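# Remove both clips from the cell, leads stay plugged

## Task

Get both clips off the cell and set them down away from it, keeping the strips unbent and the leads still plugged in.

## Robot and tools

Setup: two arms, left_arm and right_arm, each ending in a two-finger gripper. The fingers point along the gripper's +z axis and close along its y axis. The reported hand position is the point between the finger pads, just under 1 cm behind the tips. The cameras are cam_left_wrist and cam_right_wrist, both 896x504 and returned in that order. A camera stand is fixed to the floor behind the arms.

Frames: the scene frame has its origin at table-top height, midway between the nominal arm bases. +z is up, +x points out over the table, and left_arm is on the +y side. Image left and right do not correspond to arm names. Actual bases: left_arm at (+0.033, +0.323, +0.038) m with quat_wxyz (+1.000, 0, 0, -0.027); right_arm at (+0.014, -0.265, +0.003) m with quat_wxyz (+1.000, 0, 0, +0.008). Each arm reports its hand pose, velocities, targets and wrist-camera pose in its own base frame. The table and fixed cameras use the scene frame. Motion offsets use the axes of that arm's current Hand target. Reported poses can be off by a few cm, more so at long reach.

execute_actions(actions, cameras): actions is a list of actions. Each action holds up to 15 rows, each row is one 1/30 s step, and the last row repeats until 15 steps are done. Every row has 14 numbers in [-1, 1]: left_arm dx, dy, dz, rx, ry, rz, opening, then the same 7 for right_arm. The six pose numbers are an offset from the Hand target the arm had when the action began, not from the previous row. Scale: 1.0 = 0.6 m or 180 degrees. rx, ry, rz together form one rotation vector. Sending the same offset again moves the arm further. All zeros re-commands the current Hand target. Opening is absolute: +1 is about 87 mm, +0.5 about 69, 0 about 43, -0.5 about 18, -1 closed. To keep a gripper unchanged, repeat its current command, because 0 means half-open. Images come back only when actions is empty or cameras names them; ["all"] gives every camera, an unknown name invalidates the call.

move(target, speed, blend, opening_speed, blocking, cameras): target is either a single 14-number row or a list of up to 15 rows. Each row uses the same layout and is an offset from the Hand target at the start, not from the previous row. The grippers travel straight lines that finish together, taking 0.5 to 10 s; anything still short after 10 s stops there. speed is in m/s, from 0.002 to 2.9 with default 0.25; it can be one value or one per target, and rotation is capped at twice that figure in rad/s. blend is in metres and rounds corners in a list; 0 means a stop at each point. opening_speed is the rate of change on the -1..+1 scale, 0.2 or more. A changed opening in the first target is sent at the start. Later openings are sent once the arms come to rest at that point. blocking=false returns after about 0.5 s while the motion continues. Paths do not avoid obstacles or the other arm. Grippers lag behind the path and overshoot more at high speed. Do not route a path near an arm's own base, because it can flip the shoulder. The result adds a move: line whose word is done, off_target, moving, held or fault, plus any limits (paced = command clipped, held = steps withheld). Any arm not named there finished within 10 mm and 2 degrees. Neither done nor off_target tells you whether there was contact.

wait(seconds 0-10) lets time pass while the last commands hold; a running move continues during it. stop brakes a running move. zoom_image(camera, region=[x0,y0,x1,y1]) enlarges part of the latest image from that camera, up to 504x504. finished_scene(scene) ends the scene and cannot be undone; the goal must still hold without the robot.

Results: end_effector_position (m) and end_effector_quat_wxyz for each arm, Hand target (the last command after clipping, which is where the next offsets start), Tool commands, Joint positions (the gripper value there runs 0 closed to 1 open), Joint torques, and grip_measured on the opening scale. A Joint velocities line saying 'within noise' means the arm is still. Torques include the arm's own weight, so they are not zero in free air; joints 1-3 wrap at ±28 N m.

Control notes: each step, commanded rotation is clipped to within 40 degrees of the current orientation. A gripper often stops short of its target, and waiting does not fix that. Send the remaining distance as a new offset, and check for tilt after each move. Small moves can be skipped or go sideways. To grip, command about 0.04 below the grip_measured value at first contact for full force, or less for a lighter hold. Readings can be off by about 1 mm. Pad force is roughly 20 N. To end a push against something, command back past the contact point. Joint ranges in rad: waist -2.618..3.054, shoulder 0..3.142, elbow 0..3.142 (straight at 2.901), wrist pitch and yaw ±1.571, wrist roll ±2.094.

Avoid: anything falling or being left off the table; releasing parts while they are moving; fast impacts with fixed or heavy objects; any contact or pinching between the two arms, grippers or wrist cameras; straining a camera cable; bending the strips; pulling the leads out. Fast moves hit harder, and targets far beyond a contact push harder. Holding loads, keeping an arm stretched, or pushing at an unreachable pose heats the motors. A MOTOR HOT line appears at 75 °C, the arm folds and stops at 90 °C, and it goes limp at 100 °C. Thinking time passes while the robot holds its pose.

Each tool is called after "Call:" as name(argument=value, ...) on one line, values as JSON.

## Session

Call:
execute_actions(actions=[])

Scene clock: 0.00 s.
left_arm: end_effector_position=(+0.2546, -0.1858, +0.1962) grip_measured=+0.988 end_effector_quat_wxyz=(+0.530, +0.093, +0.812, -0.225) | right_arm: end_effector_position=(+0.2856, +0.1687, +0.2114) grip_measured=+0.978 end_effector_quat_wxyz=(+0.392, +0.023, +0.903, +0.175)
Joint positions: left_arm=[-0.666 0.828 0.628 -0.146 -0.142 -0.339 0.994] | right_arm=[0.524 1.15 1.084 -0.621 0.101 0.526 0.989]
Joint velocities: within noise
Joint torques (N m): no reading
Heat: left arm: 38 °C; right arm: 38 °C.
Hand target: left_arm +0.2563, -0.1872, +0.2049; +0.538, +0.091, +0.806, -0.230 | right_arm +0.2884, +0.1701, +0.2206; +0.404, +0.023, +0.896, +0.181
Tool commands: left_gripper/opening=+1.0 right_gripper/opening=+1.0

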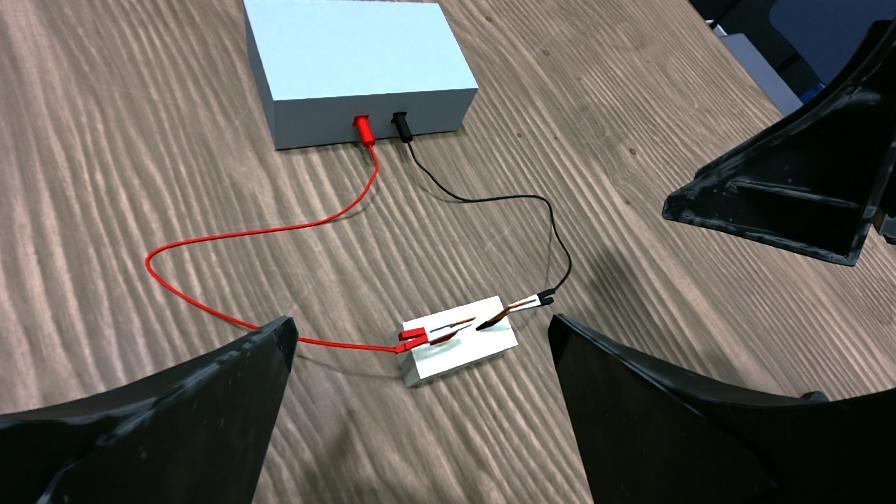

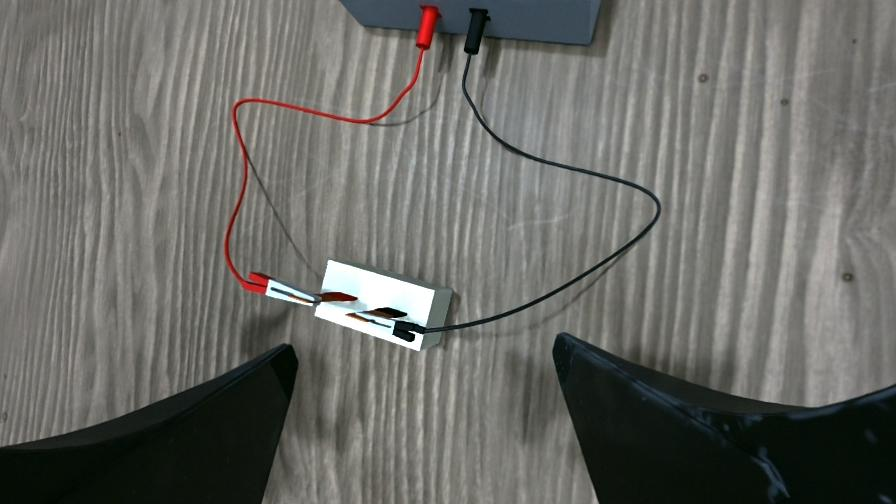

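Call:
move(target=[-0.13,0.002,-0.181,-0.063,0.16,0.004,0.5,0,0,0,0,0,0,0.5], cameras=["all"])

Scene clock: 2.33 s.
left_arm: end_effector_position=(+0.1966, -0.1265, +0.3012) grip_measured=+0.500 end_effector_quat_wxyz=(+0.321, +0.099, +0.936, -0.110) | right_arm: end_effector_position=(+0.2856, +0.1687, +0.2114) grip_measured=+0.500 end_effector_quat_wxyz=(+0.392, +0.023, +0.903, +0.175)
Joint positions: left_arm=[-0.582 1.158 1.626 -1.352 -0.093 -0.339 0.75] | right_arm=[0.524 1.15 1.084 -0.621 0.101 0.526 0.75]
Joint torques (N m): left_arm=[0.17 -0.96 8.35 1.22 0.19 0.08] | right_arm=[0.5 -3.43 8.72 2.11 0.16 0.01]
Heat: left arm: 39 °C; right arm: 39 °C.
Hand target: left_arm +0.1986, -0.1275, +0.3096; +0.329, +0.098, +0.932, -0.117 | right_arm +0.2884, +0.1701, +0.2206; +0.404, +0.023, +0.896, +0.181
Off the commanded pose: left_arm 0.009 m, 1 deg | right_arm 0.010 m, 2 deg.
move: done

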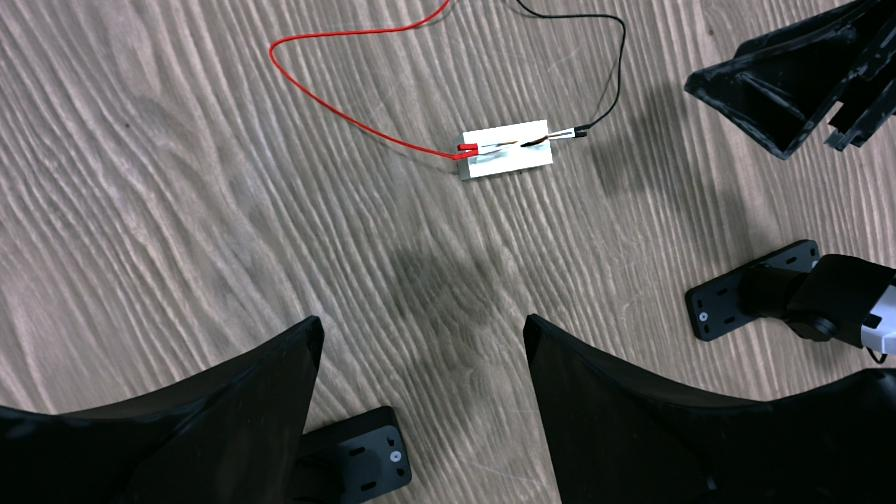

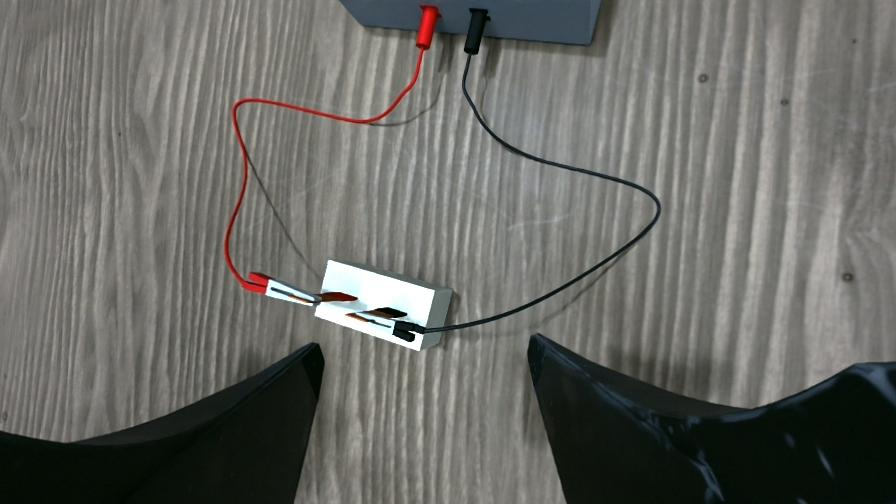

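Call:
move(target=[0,0,0,0,0,0,1,0.095,-0.028,0.02,-0.078,0.306,-0.41,0], cameras=["all"])

Scene clock: 7.97 s.
left_arm: end_effector_position=(+0.1966, -0.1264, +0.3011) grip_measured=+0.987 end_effector_quat_wxyz=(+0.321, +0.099, +0.936, -0.110) | right_arm: end_effector_position=(+0.2567, +0.1656, +0.1629) grip_measured=+0.000 end_effector_quat_wxyz=(-0.005, -0.616, +0.788, +0.003)
Joint positions: left_arm=[-0.582 1.158 1.626 -1.352 -0.093 -0.339 0.994] | right_arm=[0.654 1.845 1.783 -1.519 -0.007 -0.673 0.5]
Joint torques (N m): left_arm=[0.17 -0.95 8.36 1.22 0.19 0.08] | right_arm=[1.02 -6.15 9.09 0.32 0.12 -0.11]
Heat: left arm: 41 °C; right arm: 40 °C.
Hand target: left_arm +0.1986, -0.1275, +0.3096; +0.329, +0.098, +0.932, -0.117 | right_arm +0.2606, +0.1689, +0.1668; +0.000, -0.622, +0.783, +0.000
Off the commanded pose: left_arm 0.009 m, 1 deg | right_arm 0.006 m, 1 deg.
move: done

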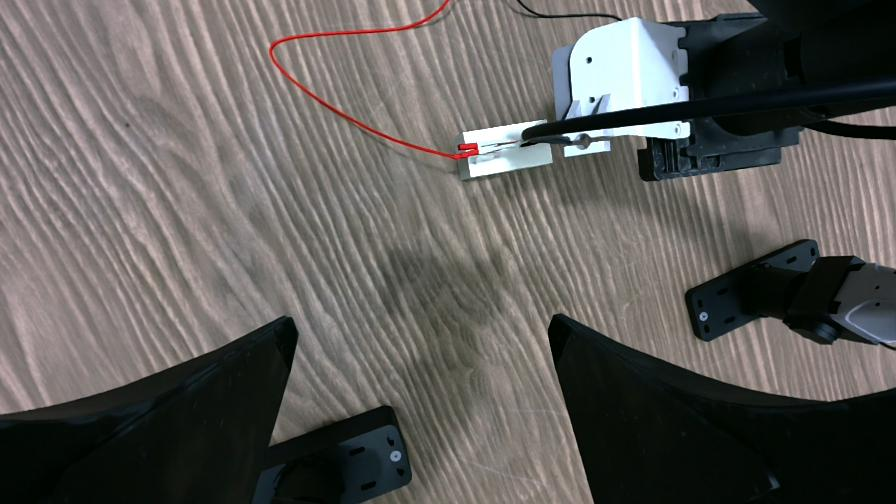

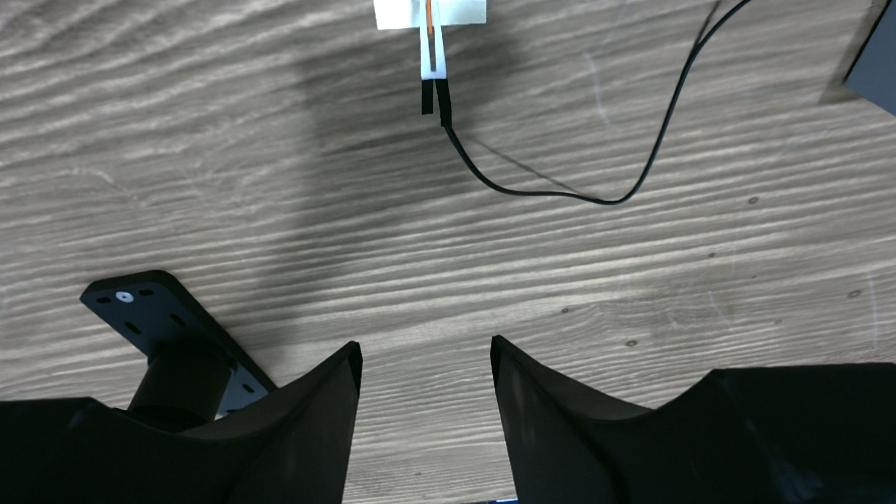

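Call:
move(target=[0,0,0,0,0,0,1,-0.035,-0.006,0.083,0,0,0,0], cameras=["cam_right_wrist"], speed=0.15)

Scene clock: 9.30 s.
left_arm: end_effector_position=(+0.1966, -0.1264, +0.3011) grip_measured=+0.987 end_effector_quat_wxyz=(+0.321, +0.099, +0.936, -0.110) | right_arm: end_effector_position=(+0.2677, +0.1859, +0.1203) grip_measured=+0.000 end_effector_quat_wxyz=(-0.002, -0.623, +0.782, +0.003)
Joint positions: left_arm=[-0.582 1.158 1.626 -1.352 -0.093 -0.339 0.994] | right_arm=[0.682 1.906 1.693 -1.363 -0.006 -0.663 0.5]
Joint torques (N m): left_arm=[0.17 -0.95 8.36 1.22 0.19 0.08] | right_arm=[1.18 -7.38 5.72 0.56 0.09 0.13]
Heat: left arm: 42 °C; right arm: 40 °C.
Hand target: left_arm +0.1986, -0.1275, +0.3096; +0.329, +0.098, +0.932, -0.117 | right_arm +0.2688, +0.1885, +0.1169; +0.000, -0.622, +0.783, +0.000
Off the commanded pose: left_arm 0.009 m, 1 deg | right_arm 0.004 m, 0 deg.
move: done
Images, in order (width x height): cam_right_wrist 896x504.

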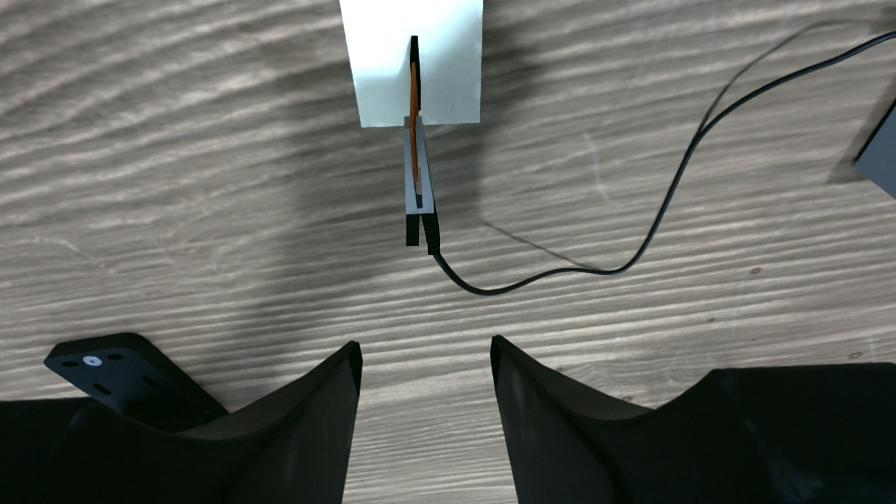

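Call:
move(target=[0,0,0,0,0,0,1,-0.048,0.002,0.033,0,0,0,0], cameras=["cam_right_wrist"], speed=0.1)

Call:
zoom_image(camera="cam_right_wrist", region=[300, 200, 550, 450])

Scene clock: 10.43 s.
left_arm: end_effector_position=(+0.1966, -0.1264, +0.3011) grip_measured=+0.987 end_effector_quat_wxyz=(+0.321, +0.099, +0.936, -0.110) | right_arm: end_effector_position=(+0.2665, +0.2084, +0.0945) grip_measured=+0.000 end_effector_quat_wxyz=(-0.018, -0.624, +0.781, +0.002)
Joint positions: left_arm=[-0.582 1.158 1.626 -1.352 -0.093 -0.339 0.994] | right_arm=[0.732 1.993 1.707 -1.32 -0.006 -0.616 0.5]
Joint torques (N m): left_arm=[0.17 -0.95 8.36 1.22 0.19 0.09] | right_arm=[1.06 -7.57 9.2 0.57 0.08 0.12]
Heat: left arm: 42 °C; right arm: 40 °C.
Hand target: left_arm +0.1986, -0.1275, +0.3096; +0.329, +0.098, +0.932, -0.117 | right_arm +0.2742, +0.2168, +0.0971; +0.000, -0.622, +0.783, +0.000
Off the commanded pose: left_arm 0.009 m, 1 deg | right_arm 0.012 m, 2 deg.
move: off_target (right_arm)
Images, in order (width x height): cam_right_wrist 896x504.

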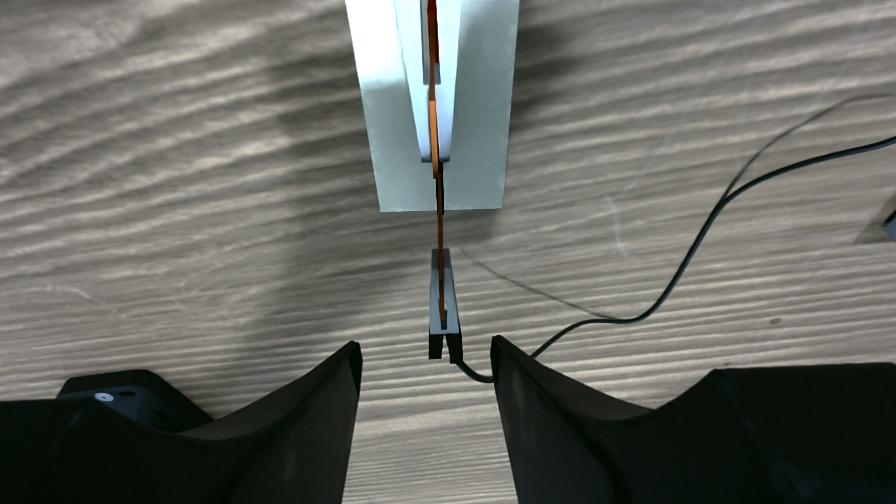

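Scaled by 2.016 from the camera's 896x504 image, which has a finer 1280x720 frame.

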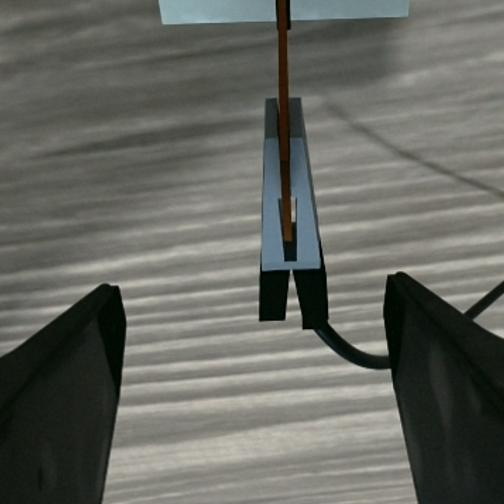

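Call:
move(target=[[0,0,0,0,0,0,1,0.0,-0.01,-0.004,0,0,0,0],[0,0,0,0,0,0,1,0,-0.01,-0.004,0,0,0,-0.6]], cameras=["cam_right_wrist"], speed=0.1, opening_speed=0.6)

Call:
zoom_image(camera="cam_right_wrist", region=[300, 200, 550, 450])

Scene clock: 12.50 s.
left_arm: end_effector_position=(+0.1966, -0.1264, +0.3011) grip_measured=+0.987 end_effector_quat_wxyz=(+0.321, +0.099, +0.936, -0.110) | right_arm: end_effector_position=(+0.2720, +0.2131, +0.0971) grip_measured=-0.600 end_effector_quat_wxyz=(-0.009, -0.624, +0.782, +0.002)
Joint positions: left_arm=[-0.582 1.158 1.626 -1.352 -0.093 -0.339 0.994] | right_arm=[0.732 2.004 1.736 -1.32 -0.004 -0.615 0.2]
Joint torques (N m): left_arm=[0.18 -0.95 8.36 1.23 0.19 0.08] | right_arm=[-0.1 -7.38 9.31 0.45 0.1 0]
Heat: left arm: 43 °C; right arm: 40 °C.
Hand target: left_arm +0.1986, -0.1275, +0.3096; +0.329, +0.098, +0.932, -0.117 | right_arm +0.2800, +0.2155, +0.0995; +0.000, -0.622, +0.783, +0.000
Off the commanded pose: left_arm 0.009 m, 1 deg | right_arm 0.009 m, 1 deg.
move: done
Images, in order (width x height): cam_right_wrist 896x504.

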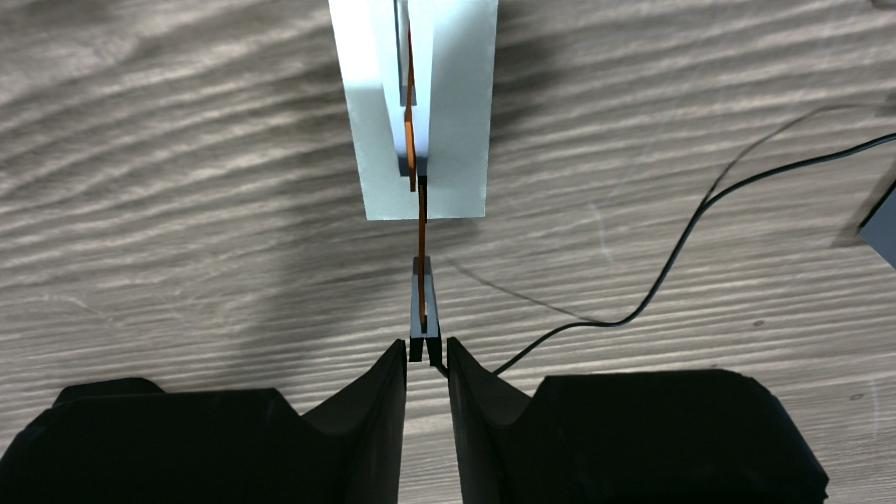

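Scaled by 2.016 from the camera's 896x504 image, which has a finer 1280x720 frame.

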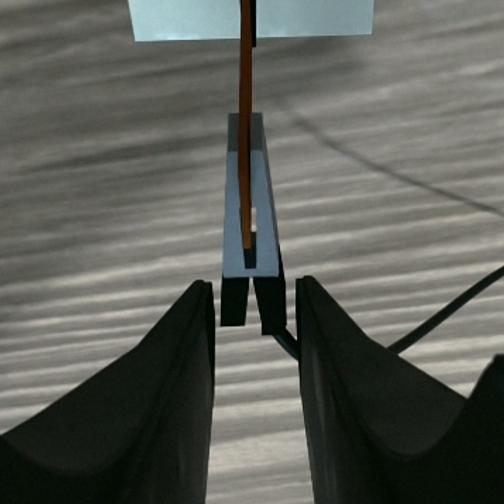

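Call:
move(target=[0,0,0,0,0,0,1,0.004,0.003,0,0,0,0,-0.82], cameras=["cam_right_wrist"], opening_speed=0.5)

Call:
zoom_image(camera="cam_right_wrist", region=[300, 200, 550, 450])

Scene clock: 13.30 s.
left_arm: end_effector_position=(+0.1966, -0.1264, +0.3011) grip_measured=+0.987 end_effector_quat_wxyz=(+0.321, +0.099, +0.936, -0.110) | right_arm: end_effector_position=(+0.2721, +0.2131, +0.0971) grip_measured=-0.799 end_effector_quat_wxyz=(-0.009, -0.624, +0.782, +0.002)
Joint positions: left_arm=[-0.582 1.158 1.626 -1.352 -0.093 -0.339 0.994] | right_arm=[0.732 2.004 1.736 -1.32 -0.004 -0.615 0.1]
Joint torques (N m): left_arm=[0.2 -0.95 8.38 1.22 0.19 0.08] | right_arm=[-0.32 -8.31 7.69 0.47 0.11 -0.01]
Heat: left arm: 43 °C; right arm: 40 °C.
Hand target: left_arm +0.1986, -0.1275, +0.3096; +0.329, +0.098, +0.932, -0.117 | right_arm +0.2777, +0.2136, +0.0995; +0.000, -0.622, +0.783, +0.000
Off the commanded pose: left_arm 0.009 m, 1 deg | right_arm 0.006 m, 1 deg.
move: done
Images, in order (width x height): cam_right_wrist 896x504.

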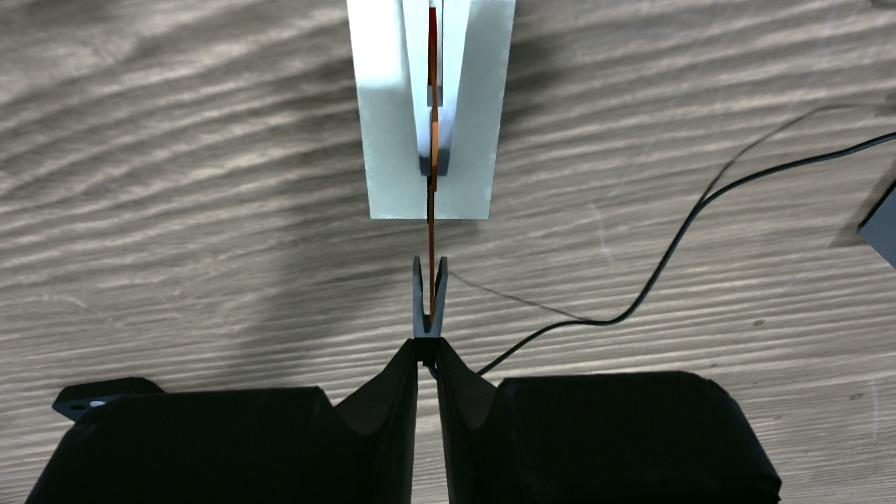

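Scaled by 2.016 from the camera's 896x504 image, which has a finer 1280x720 frame.

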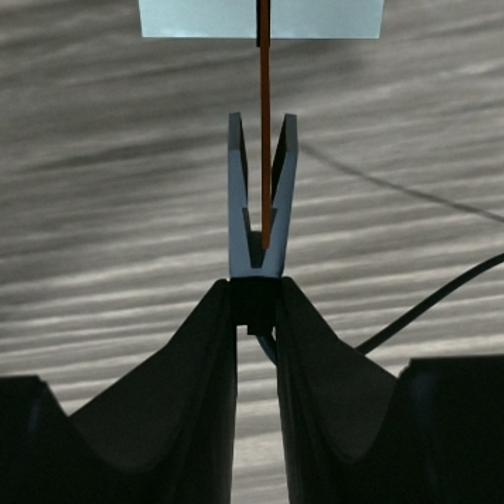

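Call:
move(target=[[0,0,0,0,0,0,1,0.1,0,-0.01,0,0,0,-0.82],[0,0,0,0,0,0,1,0.24,-0.15,-0.02,0,0,0,-0.82],[0,0,0,0,0,0,1,0.24,-0.15,0.14,0,0,0,-0.82]], cameras=["all"], speed=0.08)

Scene clock: 18.37 s.
left_arm: end_effector_position=(+0.1966, -0.1264, +0.3011) grip_measured=+0.987 end_effector_quat_wxyz=(+0.321, +0.099, +0.936, -0.110) | right_arm: end_effector_position=(+0.3313, +0.0545, +0.0202) grip_measured=-0.799 end_effector_quat_wxyz=(+0.001, -0.620, +0.785, +0.001)
Joint positions: left_arm=[-0.582 1.158 1.626 -1.352 -0.093 -0.339 0.994] | right_arm=[0.271 1.95 1.35 -0.97 -0.002 -1.067 0.1]
Joint torques (N m): left_arm=[0.17 -0.95 8.38 1.22 0.19 0.08] | right_arm=[0.18 -6.98 5.44 0.64 0.07 -0.1]
Heat: left arm: 45 °C; right arm: 41 °C.
Hand target: left_arm +0.1986, -0.1275, +0.3096; +0.329, +0.098, +0.932, -0.117 | right_arm +0.3328, +0.0529, +0.0155; +0.000, -0.622, +0.783, +0.000
Off the commanded pose: left_arm 0.009 m, 1 deg | right_arm 0.005 m, 0 deg.
move: done

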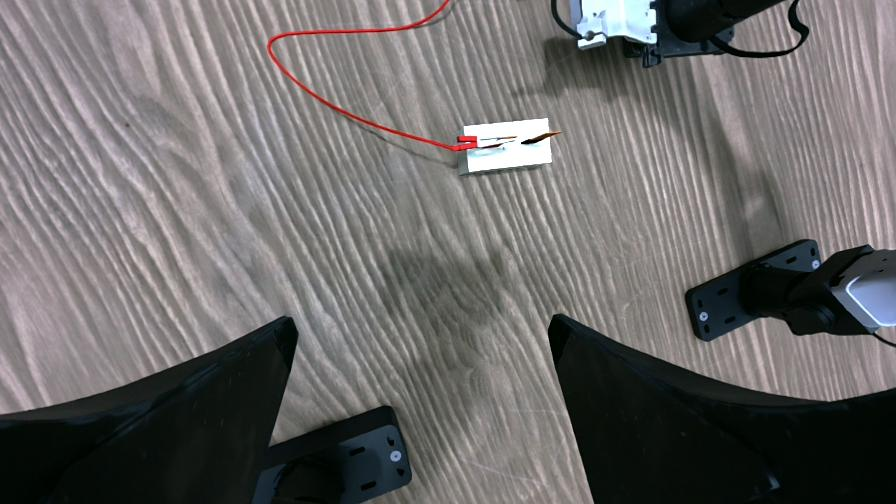

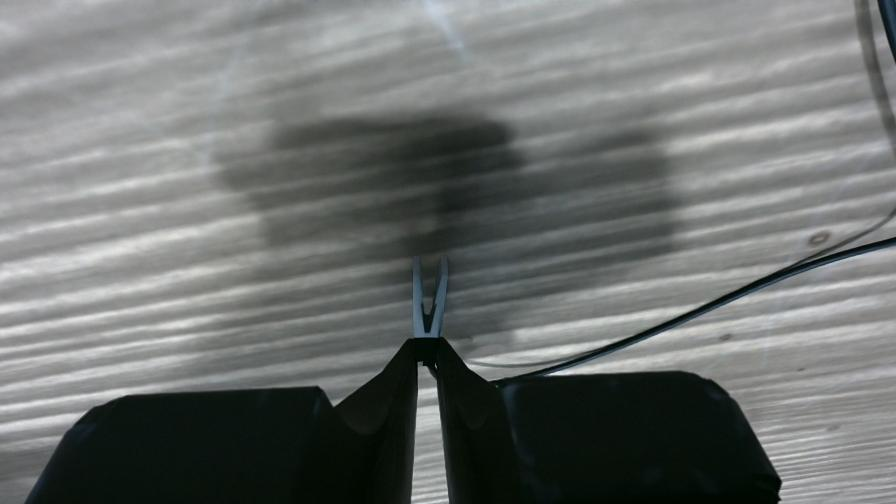

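Call:
move(target=[[0,0,0,0,0,0,1,0,0,0.027,0,0,0,-0.82],[0,0,0,0,0,0,1,0,0,0.022,0,0,0,-0.82],[0,0,0,0,0,0,1,0,0,0.022,0,0,0,0.0],[0,0,0,0,0,0,1,0,0,-0.22,0,0,0,0],[0,0,0,0,0,0,1,0.15,0,-0.22,0,0,0,0]], cameras=["all"], speed=[0.04,0.04,0.04,0.2,0.25], opening_speed=0.8)

Call:
zoom_image(camera="cam_left_wrist", region=[430, 70, 680, 250])

Scene clock: 23.43 s.
left_arm: end_effector_position=(+0.1966, -0.1264, +0.3011) grip_measured=+0.987 end_effector_quat_wxyz=(+0.321, +0.099, +0.936, -0.110) | right_arm: end_effector_position=(+0.3118, -0.0352, +0.1395) grip_measured=+0.000 end_effector_quat_wxyz=(-0.019, -0.619, +0.785, +0.010)
Joint positions: left_arm=[-0.582 1.158 1.626 -1.352 -0.093 -0.339 0.994] | right_arm=[0.02 1.802 1.631 -1.442 0.007 -1.314 0.5]
Joint torques (N m): left_arm=[0.17 -0.95 8.36 1.22 0.19 0.08] | right_arm=[0.47 -9.77 5.41 0.44 -0.01 -0.1]
Heat: left arm: 46 °C; right arm: 41 °C.
Hand target: left_arm +0.1986, -0.1275, +0.3096; +0.329, +0.098, +0.932, -0.117 | right_arm +0.3125, -0.0347, +0.1475; +0.000, -0.622, +0.783, +0.000
Off the commanded pose: left_arm 0.009 m, 1 deg | right_arm 0.008 m, 2 deg.
move: done

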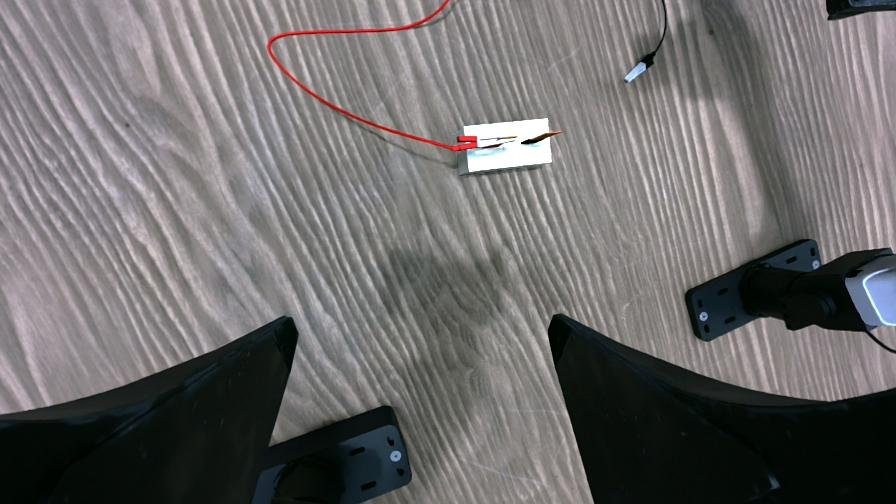

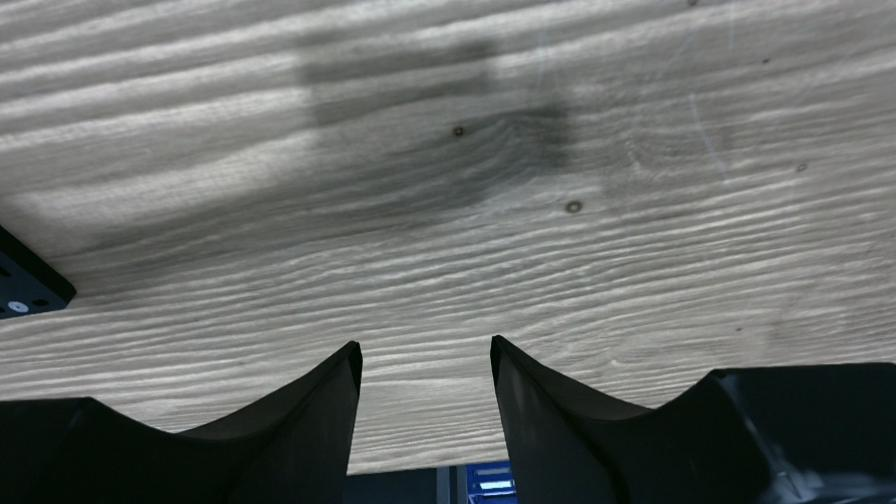

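Scaled by 2.016 from the camera's 896x504 image, which has a finer 1280x720 frame.

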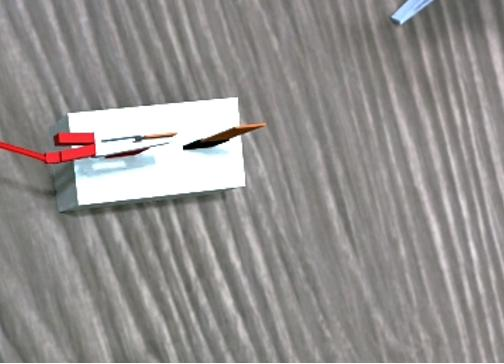

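Call:
move(target=[0.067,-0.016,0.354,0.131,0.214,0.477,0,0,0,0,0,0,0,0], cameras=["cam_left_wrist"])

Scene clock: 27.90 s.
left_arm: end_effector_position=(+0.2843, -0.1870, +0.1203) grip_measured=+0.000 end_effector_quat_wxyz=(-0.008, +0.771, +0.637, -0.005) | right_arm: end_effector_position=(+0.3119, -0.0352, +0.1395) grip_measured=+0.000 end_effector_quat_wxyz=(-0.019, -0.619, +0.785, +0.010)
Joint positions: left_arm=[-0.686 1.921 1.713 -1.381 0.007 1.076 0.5] | right_arm=[0.02 1.802 1.631 -1.442 0.007 -1.315 0.5]
Joint torques (N m): left_arm=[-0.92 -7.01 9.05 0.25 0.13 0.2] | right_arm=[0.54 -9.66 5.3 0.41 -0.01 -0.1]
Heat: left arm: 46 °C; right arm: 41 °C.
Hand target: left_arm +0.2908, -0.1923, +0.1250; +0.001, +0.777, +0.629, +0.000 | right_arm +0.3124, -0.0347, +0.1475; +0.000, -0.622, +0.783, +0.000
Off the commanded pose: left_arm 0.010 m, 2 deg | right_arm 0.008 m, 2 deg.
move: done
Images, in order (width x height): cam_left_wrist 896x504.

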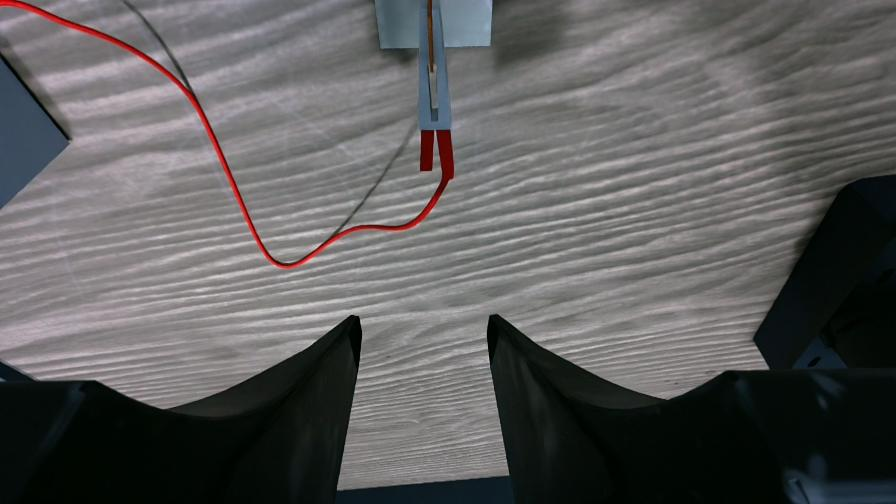

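Call:
move(target=[-0.058,-0.006,0.05,0,0,0,0,0,0,0,0,0,0,0], cameras=["cam_left_wrist"], speed=0.12)

Call:
zoom_image(camera="cam_left_wrist", region=[300, 180, 550, 430])

Scene clock: 29.13 s.
left_arm: end_effector_position=(+0.2758, -0.2218, +0.0996) grip_measured=+0.000 end_effector_quat_wxyz=(-0.006, +0.781, +0.625, -0.003) | right_arm: end_effector_position=(+0.3119, -0.0352, +0.1395) grip_measured=+0.000 end_effector_quat_wxyz=(-0.019, -0.619, +0.785, +0.010)
Joint positions: left_arm=[-0.775 1.98 1.713 -1.316 0.006 1.017 0.5] | right_arm=[0.02 1.802 1.631 -1.442 0.007 -1.315 0.5]
Joint torques (N m): left_arm=[-0.54 -7.43 5.96 0.55 0.17 -0.08] | right_arm=[0.36 -9.61 5.26 0.49 -0.01 -0.09]
Heat: left arm: 46 °C; right arm: 40 °C.
Hand target: left_arm +0.2801, -0.2257, +0.0950; +0.001, +0.777, +0.629, +0.000 | right_arm +0.3124, -0.0347, +0.1475; +0.000, -0.622, +0.783, +0.000
Off the commanded pose: left_arm 0.007 m, 1 deg | right_arm 0.008 m, 2 deg.
move: done
Images, in order (width x height): cam_left_wrist 896x504.

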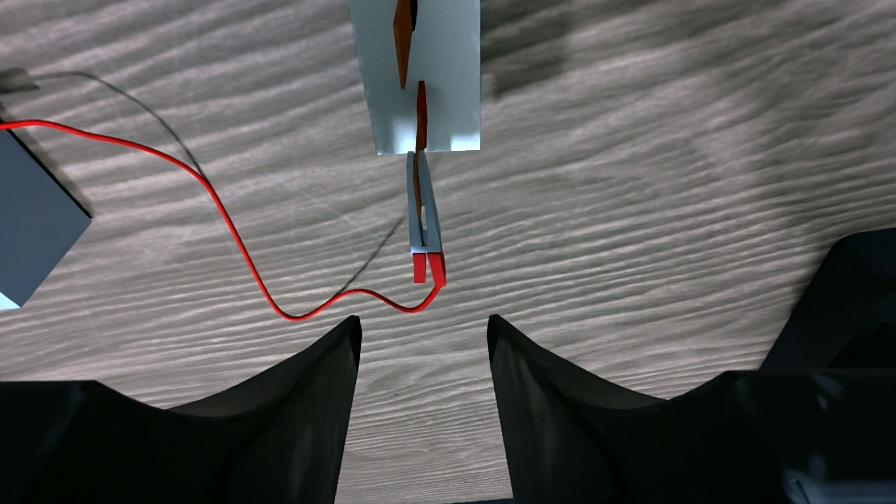

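Scaled by 2.016 from the camera's 896x504 image, which has a finer 1280x720 frame.

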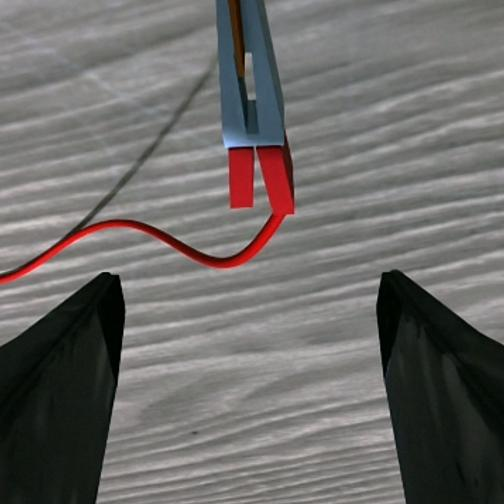

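Call:
move(target=[-0.025,0.002,0.029,0,0,0,0,0,0,0,0,0,0,0], cameras=["cam_left_wrist"], speed=0.1)

Call:
zoom_image(camera="cam_left_wrist", region=[300, 180, 550, 430])

Scene clock: 30.27 s.
left_arm: end_effector_position=(+0.2762, -0.2375, +0.0847) grip_measured=+0.000 end_effector_quat_wxyz=(-0.001, +0.780, +0.626, -0.003) | right_arm: end_effector_position=(+0.3119, -0.0352, +0.1395) grip_measured=+0.000 end_effector_quat_wxyz=(-0.019, -0.619, +0.785, +0.010)
Joint positions: left_arm=[-0.803 2.021 1.713 -1.267 0.006 0.986 0.5] | right_arm=[0.02 1.802 1.631 -1.442 0.007 -1.315 0.5]
Joint torques (N m): left_arm=[-0.81 -7.62 5.27 0.53 0.18 -0.09] | right_arm=[0.38 -9.76 5.44 0.48 -0.04 -0.09]
Heat: left arm: 46 °C; right arm: 40 °C.
Hand target: left_arm +0.2782, -0.2405, +0.0776; +0.000, +0.777, +0.629, +0.000 | right_arm +0.3124, -0.0347, +0.1475; +0.000, -0.622, +0.783, +0.000
Off the commanded pose: left_arm 0.008 m, 1 deg | right_arm 0.008 m, 2 deg.
move: done
Images, in order (width x height): cam_left_wrist 896x504.

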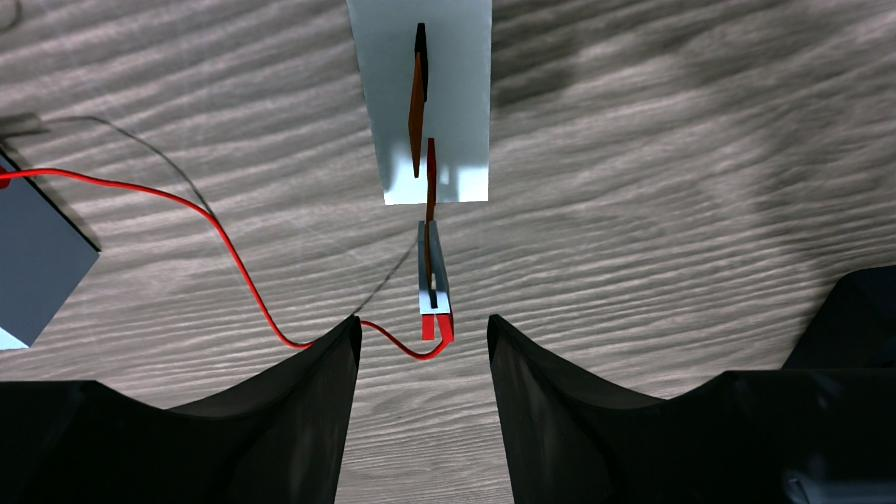

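Scaled by 2.016 from the camera's 896x504 image, which has a finer 1280x720 frame.

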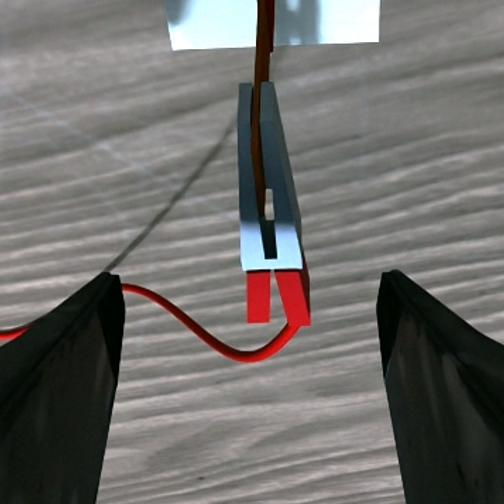

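Call:
move(target=[[0,-0.007,0.003,0,0,0,0,0,0,0,0,0,0,0],[0,-0.007,0.003,0,0,0,-0.6,0,0,0,0,0,0,0],[0,-0.005,0.003,0,0,0,-0.6,0,0,0,0,0,0,0],[0,-0.005,0.003,0,0,0,-0.83,0,0,0,0,0,0,0]], cameras=["cam_left_wrist"], opening_speed=0.7)

Call:
zoom_image(camera="cam_left_wrist", region=[300, 180, 550, 430])

Scene clock: 33.50 s.
left_arm: end_effector_position=(+0.2732, -0.2362, +0.0790) grip_measured=-0.830 end_effector_quat_wxyz=(-0.006, +0.779, +0.627, -0.003) | right_arm: end_effector_position=(+0.3119, -0.0352, +0.1395) grip_measured=+0.000 end_effector_quat_wxyz=(-0.019, -0.619, +0.785, +0.010)
Joint positions: left_arm=[-0.807 2.021 1.69 -1.253 0.005 0.98 0.085] | right_arm=[0.02 1.802 1.631 -1.442 0.007 -1.315 0.5]
Joint torques (N m): left_arm=[-0.9 -8.46 5.55 0.51 0.18 -0.06] | right_arm=[0.35 -9.74 5.42 0.45 -0.06 -0.06]
Heat: left arm: 45 °C; right arm: 41 °C.
Hand target: left_arm +0.2753, -0.2399, +0.0759; +0.001, +0.777, +0.629, +0.000 | right_arm +0.3124, -0.0347, +0.1475; +0.000, -0.622, +0.783, +0.000
Off the commanded pose: left_arm 0.005 m, 1 deg | right_arm 0.008 m, 2 deg.
move: done
Images, in order (width x height): cam_left_wrist 896x504.

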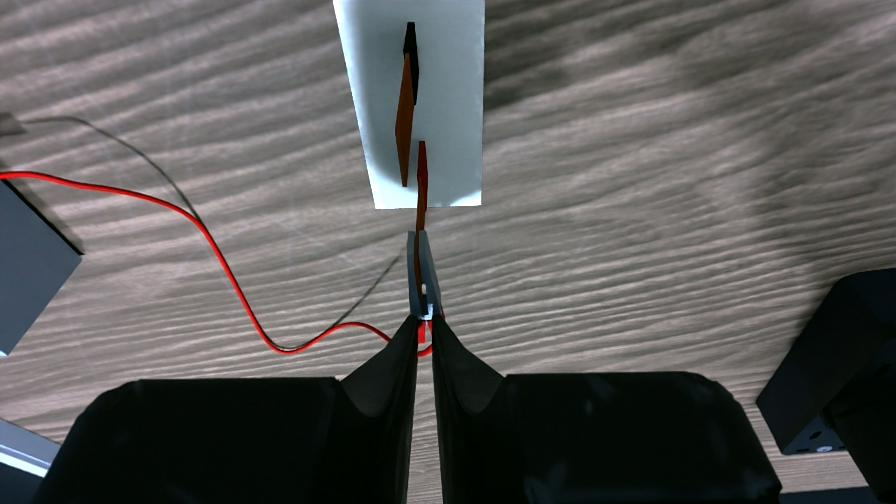

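Scaled by 2.016 from the camera's 896x504 image, which has a finer 1280x720 frame.

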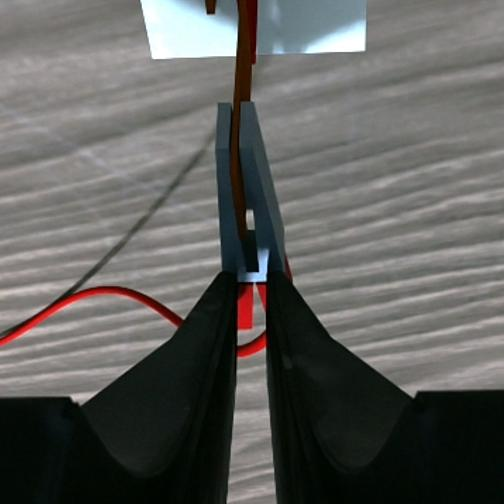

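Call:
move(target=[[0,0,0,0,0,0,-0.2,0,0,0,0,0,0,0],[0.009,0,-0.01,0,0,0,-0.1,0,0,0,0,0,0,0],[0.009,-0.003,0.017,0,0,0,-0.1,0,0,0,0,0,0,0],[0.009,-0.003,0.017,0,0,0,-0.6,0,0,0,0,0,0,0]], cameras=["cam_left_wrist"], opening_speed=0.7)

Call:
zoom_image(camera="cam_left_wrist", region=[300, 180, 550, 430])

Scene clock: 37.97 s.
left_arm: end_effector_position=(+0.2710, -0.2337, +0.0657) grip_measured=-0.600 end_effector_quat_wxyz=(-0.010, +0.779, +0.627, -0.003) | right_arm: end_effector_position=(+0.3119, -0.0352, +0.1395) grip_measured=+0.000 end_effector_quat_wxyz=(-0.019, -0.619, +0.785, +0.010)
Joint positions: left_arm=[-0.807 2.021 1.636 -1.206 0.004 0.98 0.2] | right_arm=[0.02 1.802 1.631 -1.442 0.007 -1.315 0.5]
Joint torques (N m): left_arm=[0.01 -9.58 5.01 0.5 0.18 0.02] | right_arm=[0.44 -9.63 5.38 0.44 0 -0.06]
Heat: left arm: 45 °C; right arm: 42 °C.
Hand target: left_arm +0.2746, -0.2342, +0.0656; +0.000, +0.777, +0.629, +0.000 | right_arm +0.3124, -0.0347, +0.1475; +0.000, -0.622, +0.783, +0.000
Off the commanded pose: left_arm 0.004 m, 1 deg | right_arm 0.008 m, 2 deg.
move: done
Images, in order (width x height): cam_left_wrist 896x504.

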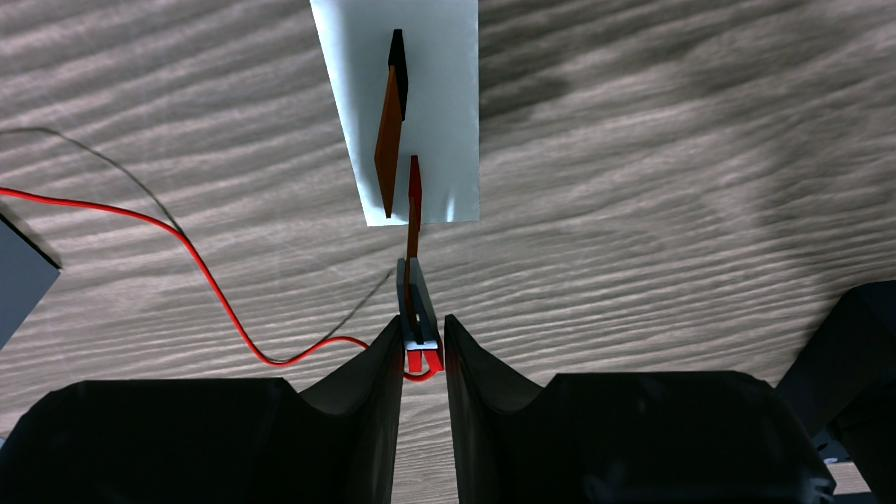

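Scaled by 2.016 from the camera's 896x504 image, which has a finer 1280x720 frame.

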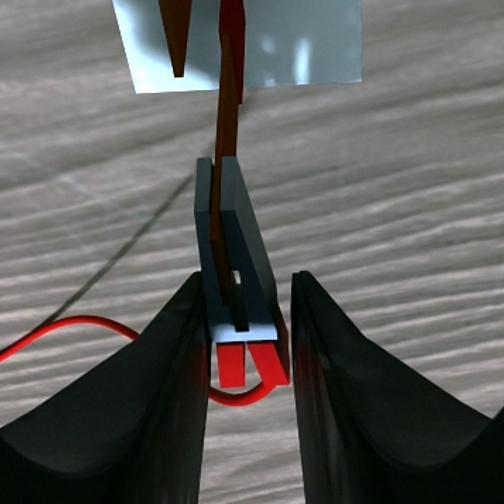

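Call:
move(target=[[0,0,0,0,0,0,-0.2,0,0,0,0,0,0,0],[0.016,0.004,0,0,0,0,-0.2,0,0,0,0,0,0,0],[0.016,0.004,0,0,0,0,-0.66,0,0,0,0,0,0,0]], cameras=["cam_left_wrist"], opening_speed=0.7)

Call:
zoom_image(camera="cam_left_wrist", region=[300, 180, 550, 430])

Scene clock: 40.63 s.
left_arm: end_effector_position=(+0.2744, -0.2240, +0.0617) grip_measured=-0.658 end_effector_quat_wxyz=(-0.016, +0.774, +0.633, -0.003) | right_arm: end_effector_position=(+0.3119, -0.0352, +0.1395) grip_measured=+0.000 end_effector_quat_wxyz=(-0.019, -0.619, +0.785, +0.010)
Joint positions: left_arm=[-0.781 2.021 1.618 -1.201 0.003 0.989 0.171] | right_arm=[0.02 1.802 1.631 -1.442 0.007 -1.315 0.5]
Joint torques (N m): left_arm=[-0.09 -10.73 4.98 0.49 0.19 0.17] | right_arm=[0.42 -9.73 5.37 0.46 -0.06 -0.09]
Heat: left arm: 45 °C; right arm: 43 °C.
Hand target: left_arm +0.2790, -0.2254, +0.0657; +0.001, +0.777, +0.629, +0.000 | right_arm +0.3124, -0.0347, +0.1475; +0.000, -0.622, +0.783, +0.000
Off the commanded pose: left_arm 0.006 m, 2 deg | right_arm 0.008 m, 2 deg.
move: done
Images, in order (width x height): cam_left_wrist 896x504.

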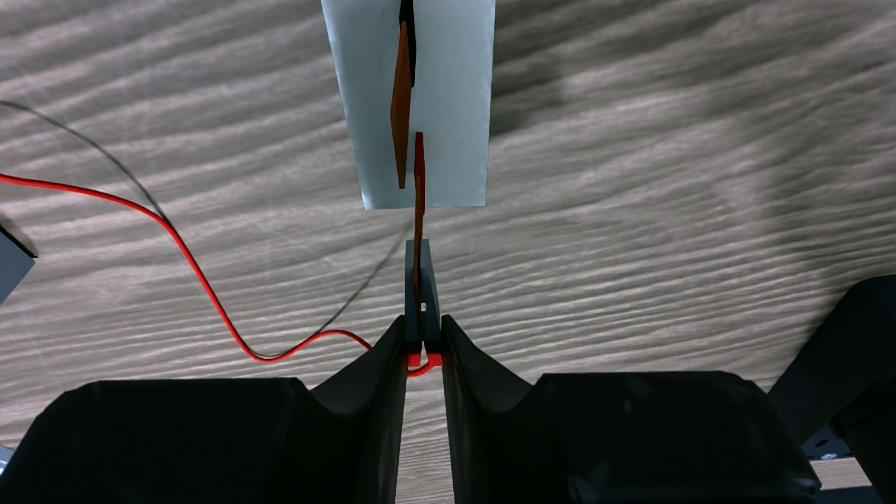

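Scaled by 2.016 from the camera's 896x504 image, which has a finer 1280x720 frame.

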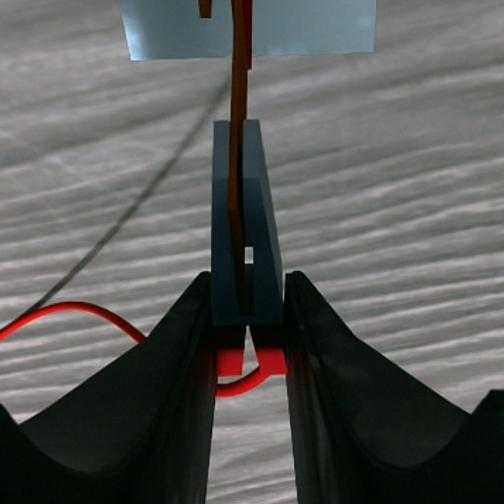

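Call:
move(target=[[0,0,0,0,0,0,-0.3,0,0,0,0,0,0,0],[0.011,0,-0.003,0,0,0,-0.3,0,0,0,0,0,0,0],[0.011,0,-0.003,0,0,0,-0.82,0,0,0,0,0,0,0]], cameras=["cam_left_wrist"], opening_speed=0.7)

Call:
zoom_image(camera="cam_left_wrist", region=[300, 180, 550, 430])

Scene clock: 43.20 s.
left_arm: end_effector_position=(+0.2751, -0.2178, +0.0585) grip_measured=-0.741 end_effector_quat_wxyz=(-0.023, +0.774, +0.632, -0.004) | right_arm: end_effector_position=(+0.3119, -0.0352, +0.1395) grip_measured=+0.000 end_effector_quat_wxyz=(-0.019, -0.619, +0.785, +0.010)
Joint positions: left_arm=[-0.768 2.021 1.603 -1.2 0.003 1.004 0.129] | right_arm=[0.02 1.802 1.631 -1.442 0.007 -1.315 0.5]
Joint torques (N m): left_arm=[0.09 -12.08 4.94 0.44 0.19 0.17] | right_arm=[0.4 -9.69 5.37 0.45 -0.04 -0.05]
Heat: left arm: 45 °C; right arm: 43 °C.
Hand target: left_arm +0.2803, -0.2189, +0.0674; +0.000, +0.777, +0.630, +0.000 | right_arm +0.3124, -0.0347, +0.1475; +0.000, -0.622, +0.783, +0.000
Off the commanded pose: left_arm 0.010 m, 3 deg | right_arm 0.008 m, 2 deg.
move: off_target (left_arm); target 3's new opening was sent with left_arm's hand 0.011 m and 3 deg from that target
Images, in order (width x height): cam_left_wrist 896x504.

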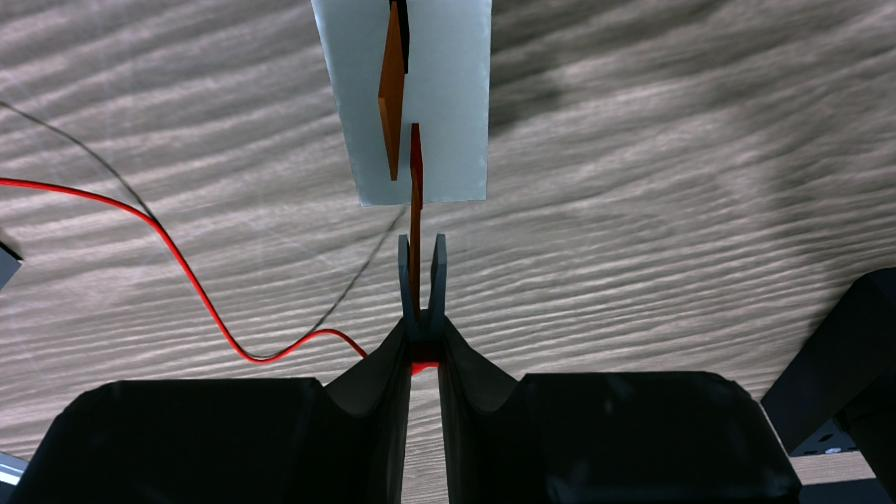

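Scaled by 2.016 from the camera's 896x504 image, which has a finer 1280x720 frame.

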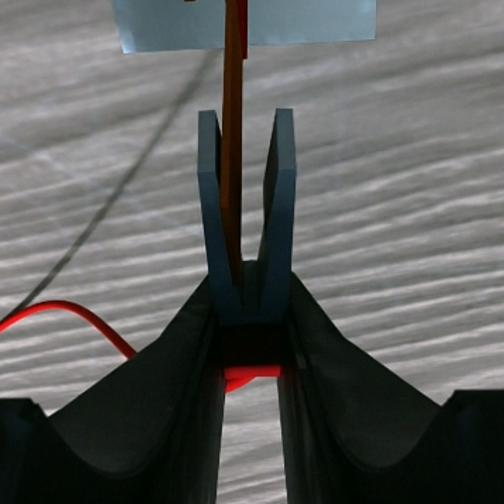

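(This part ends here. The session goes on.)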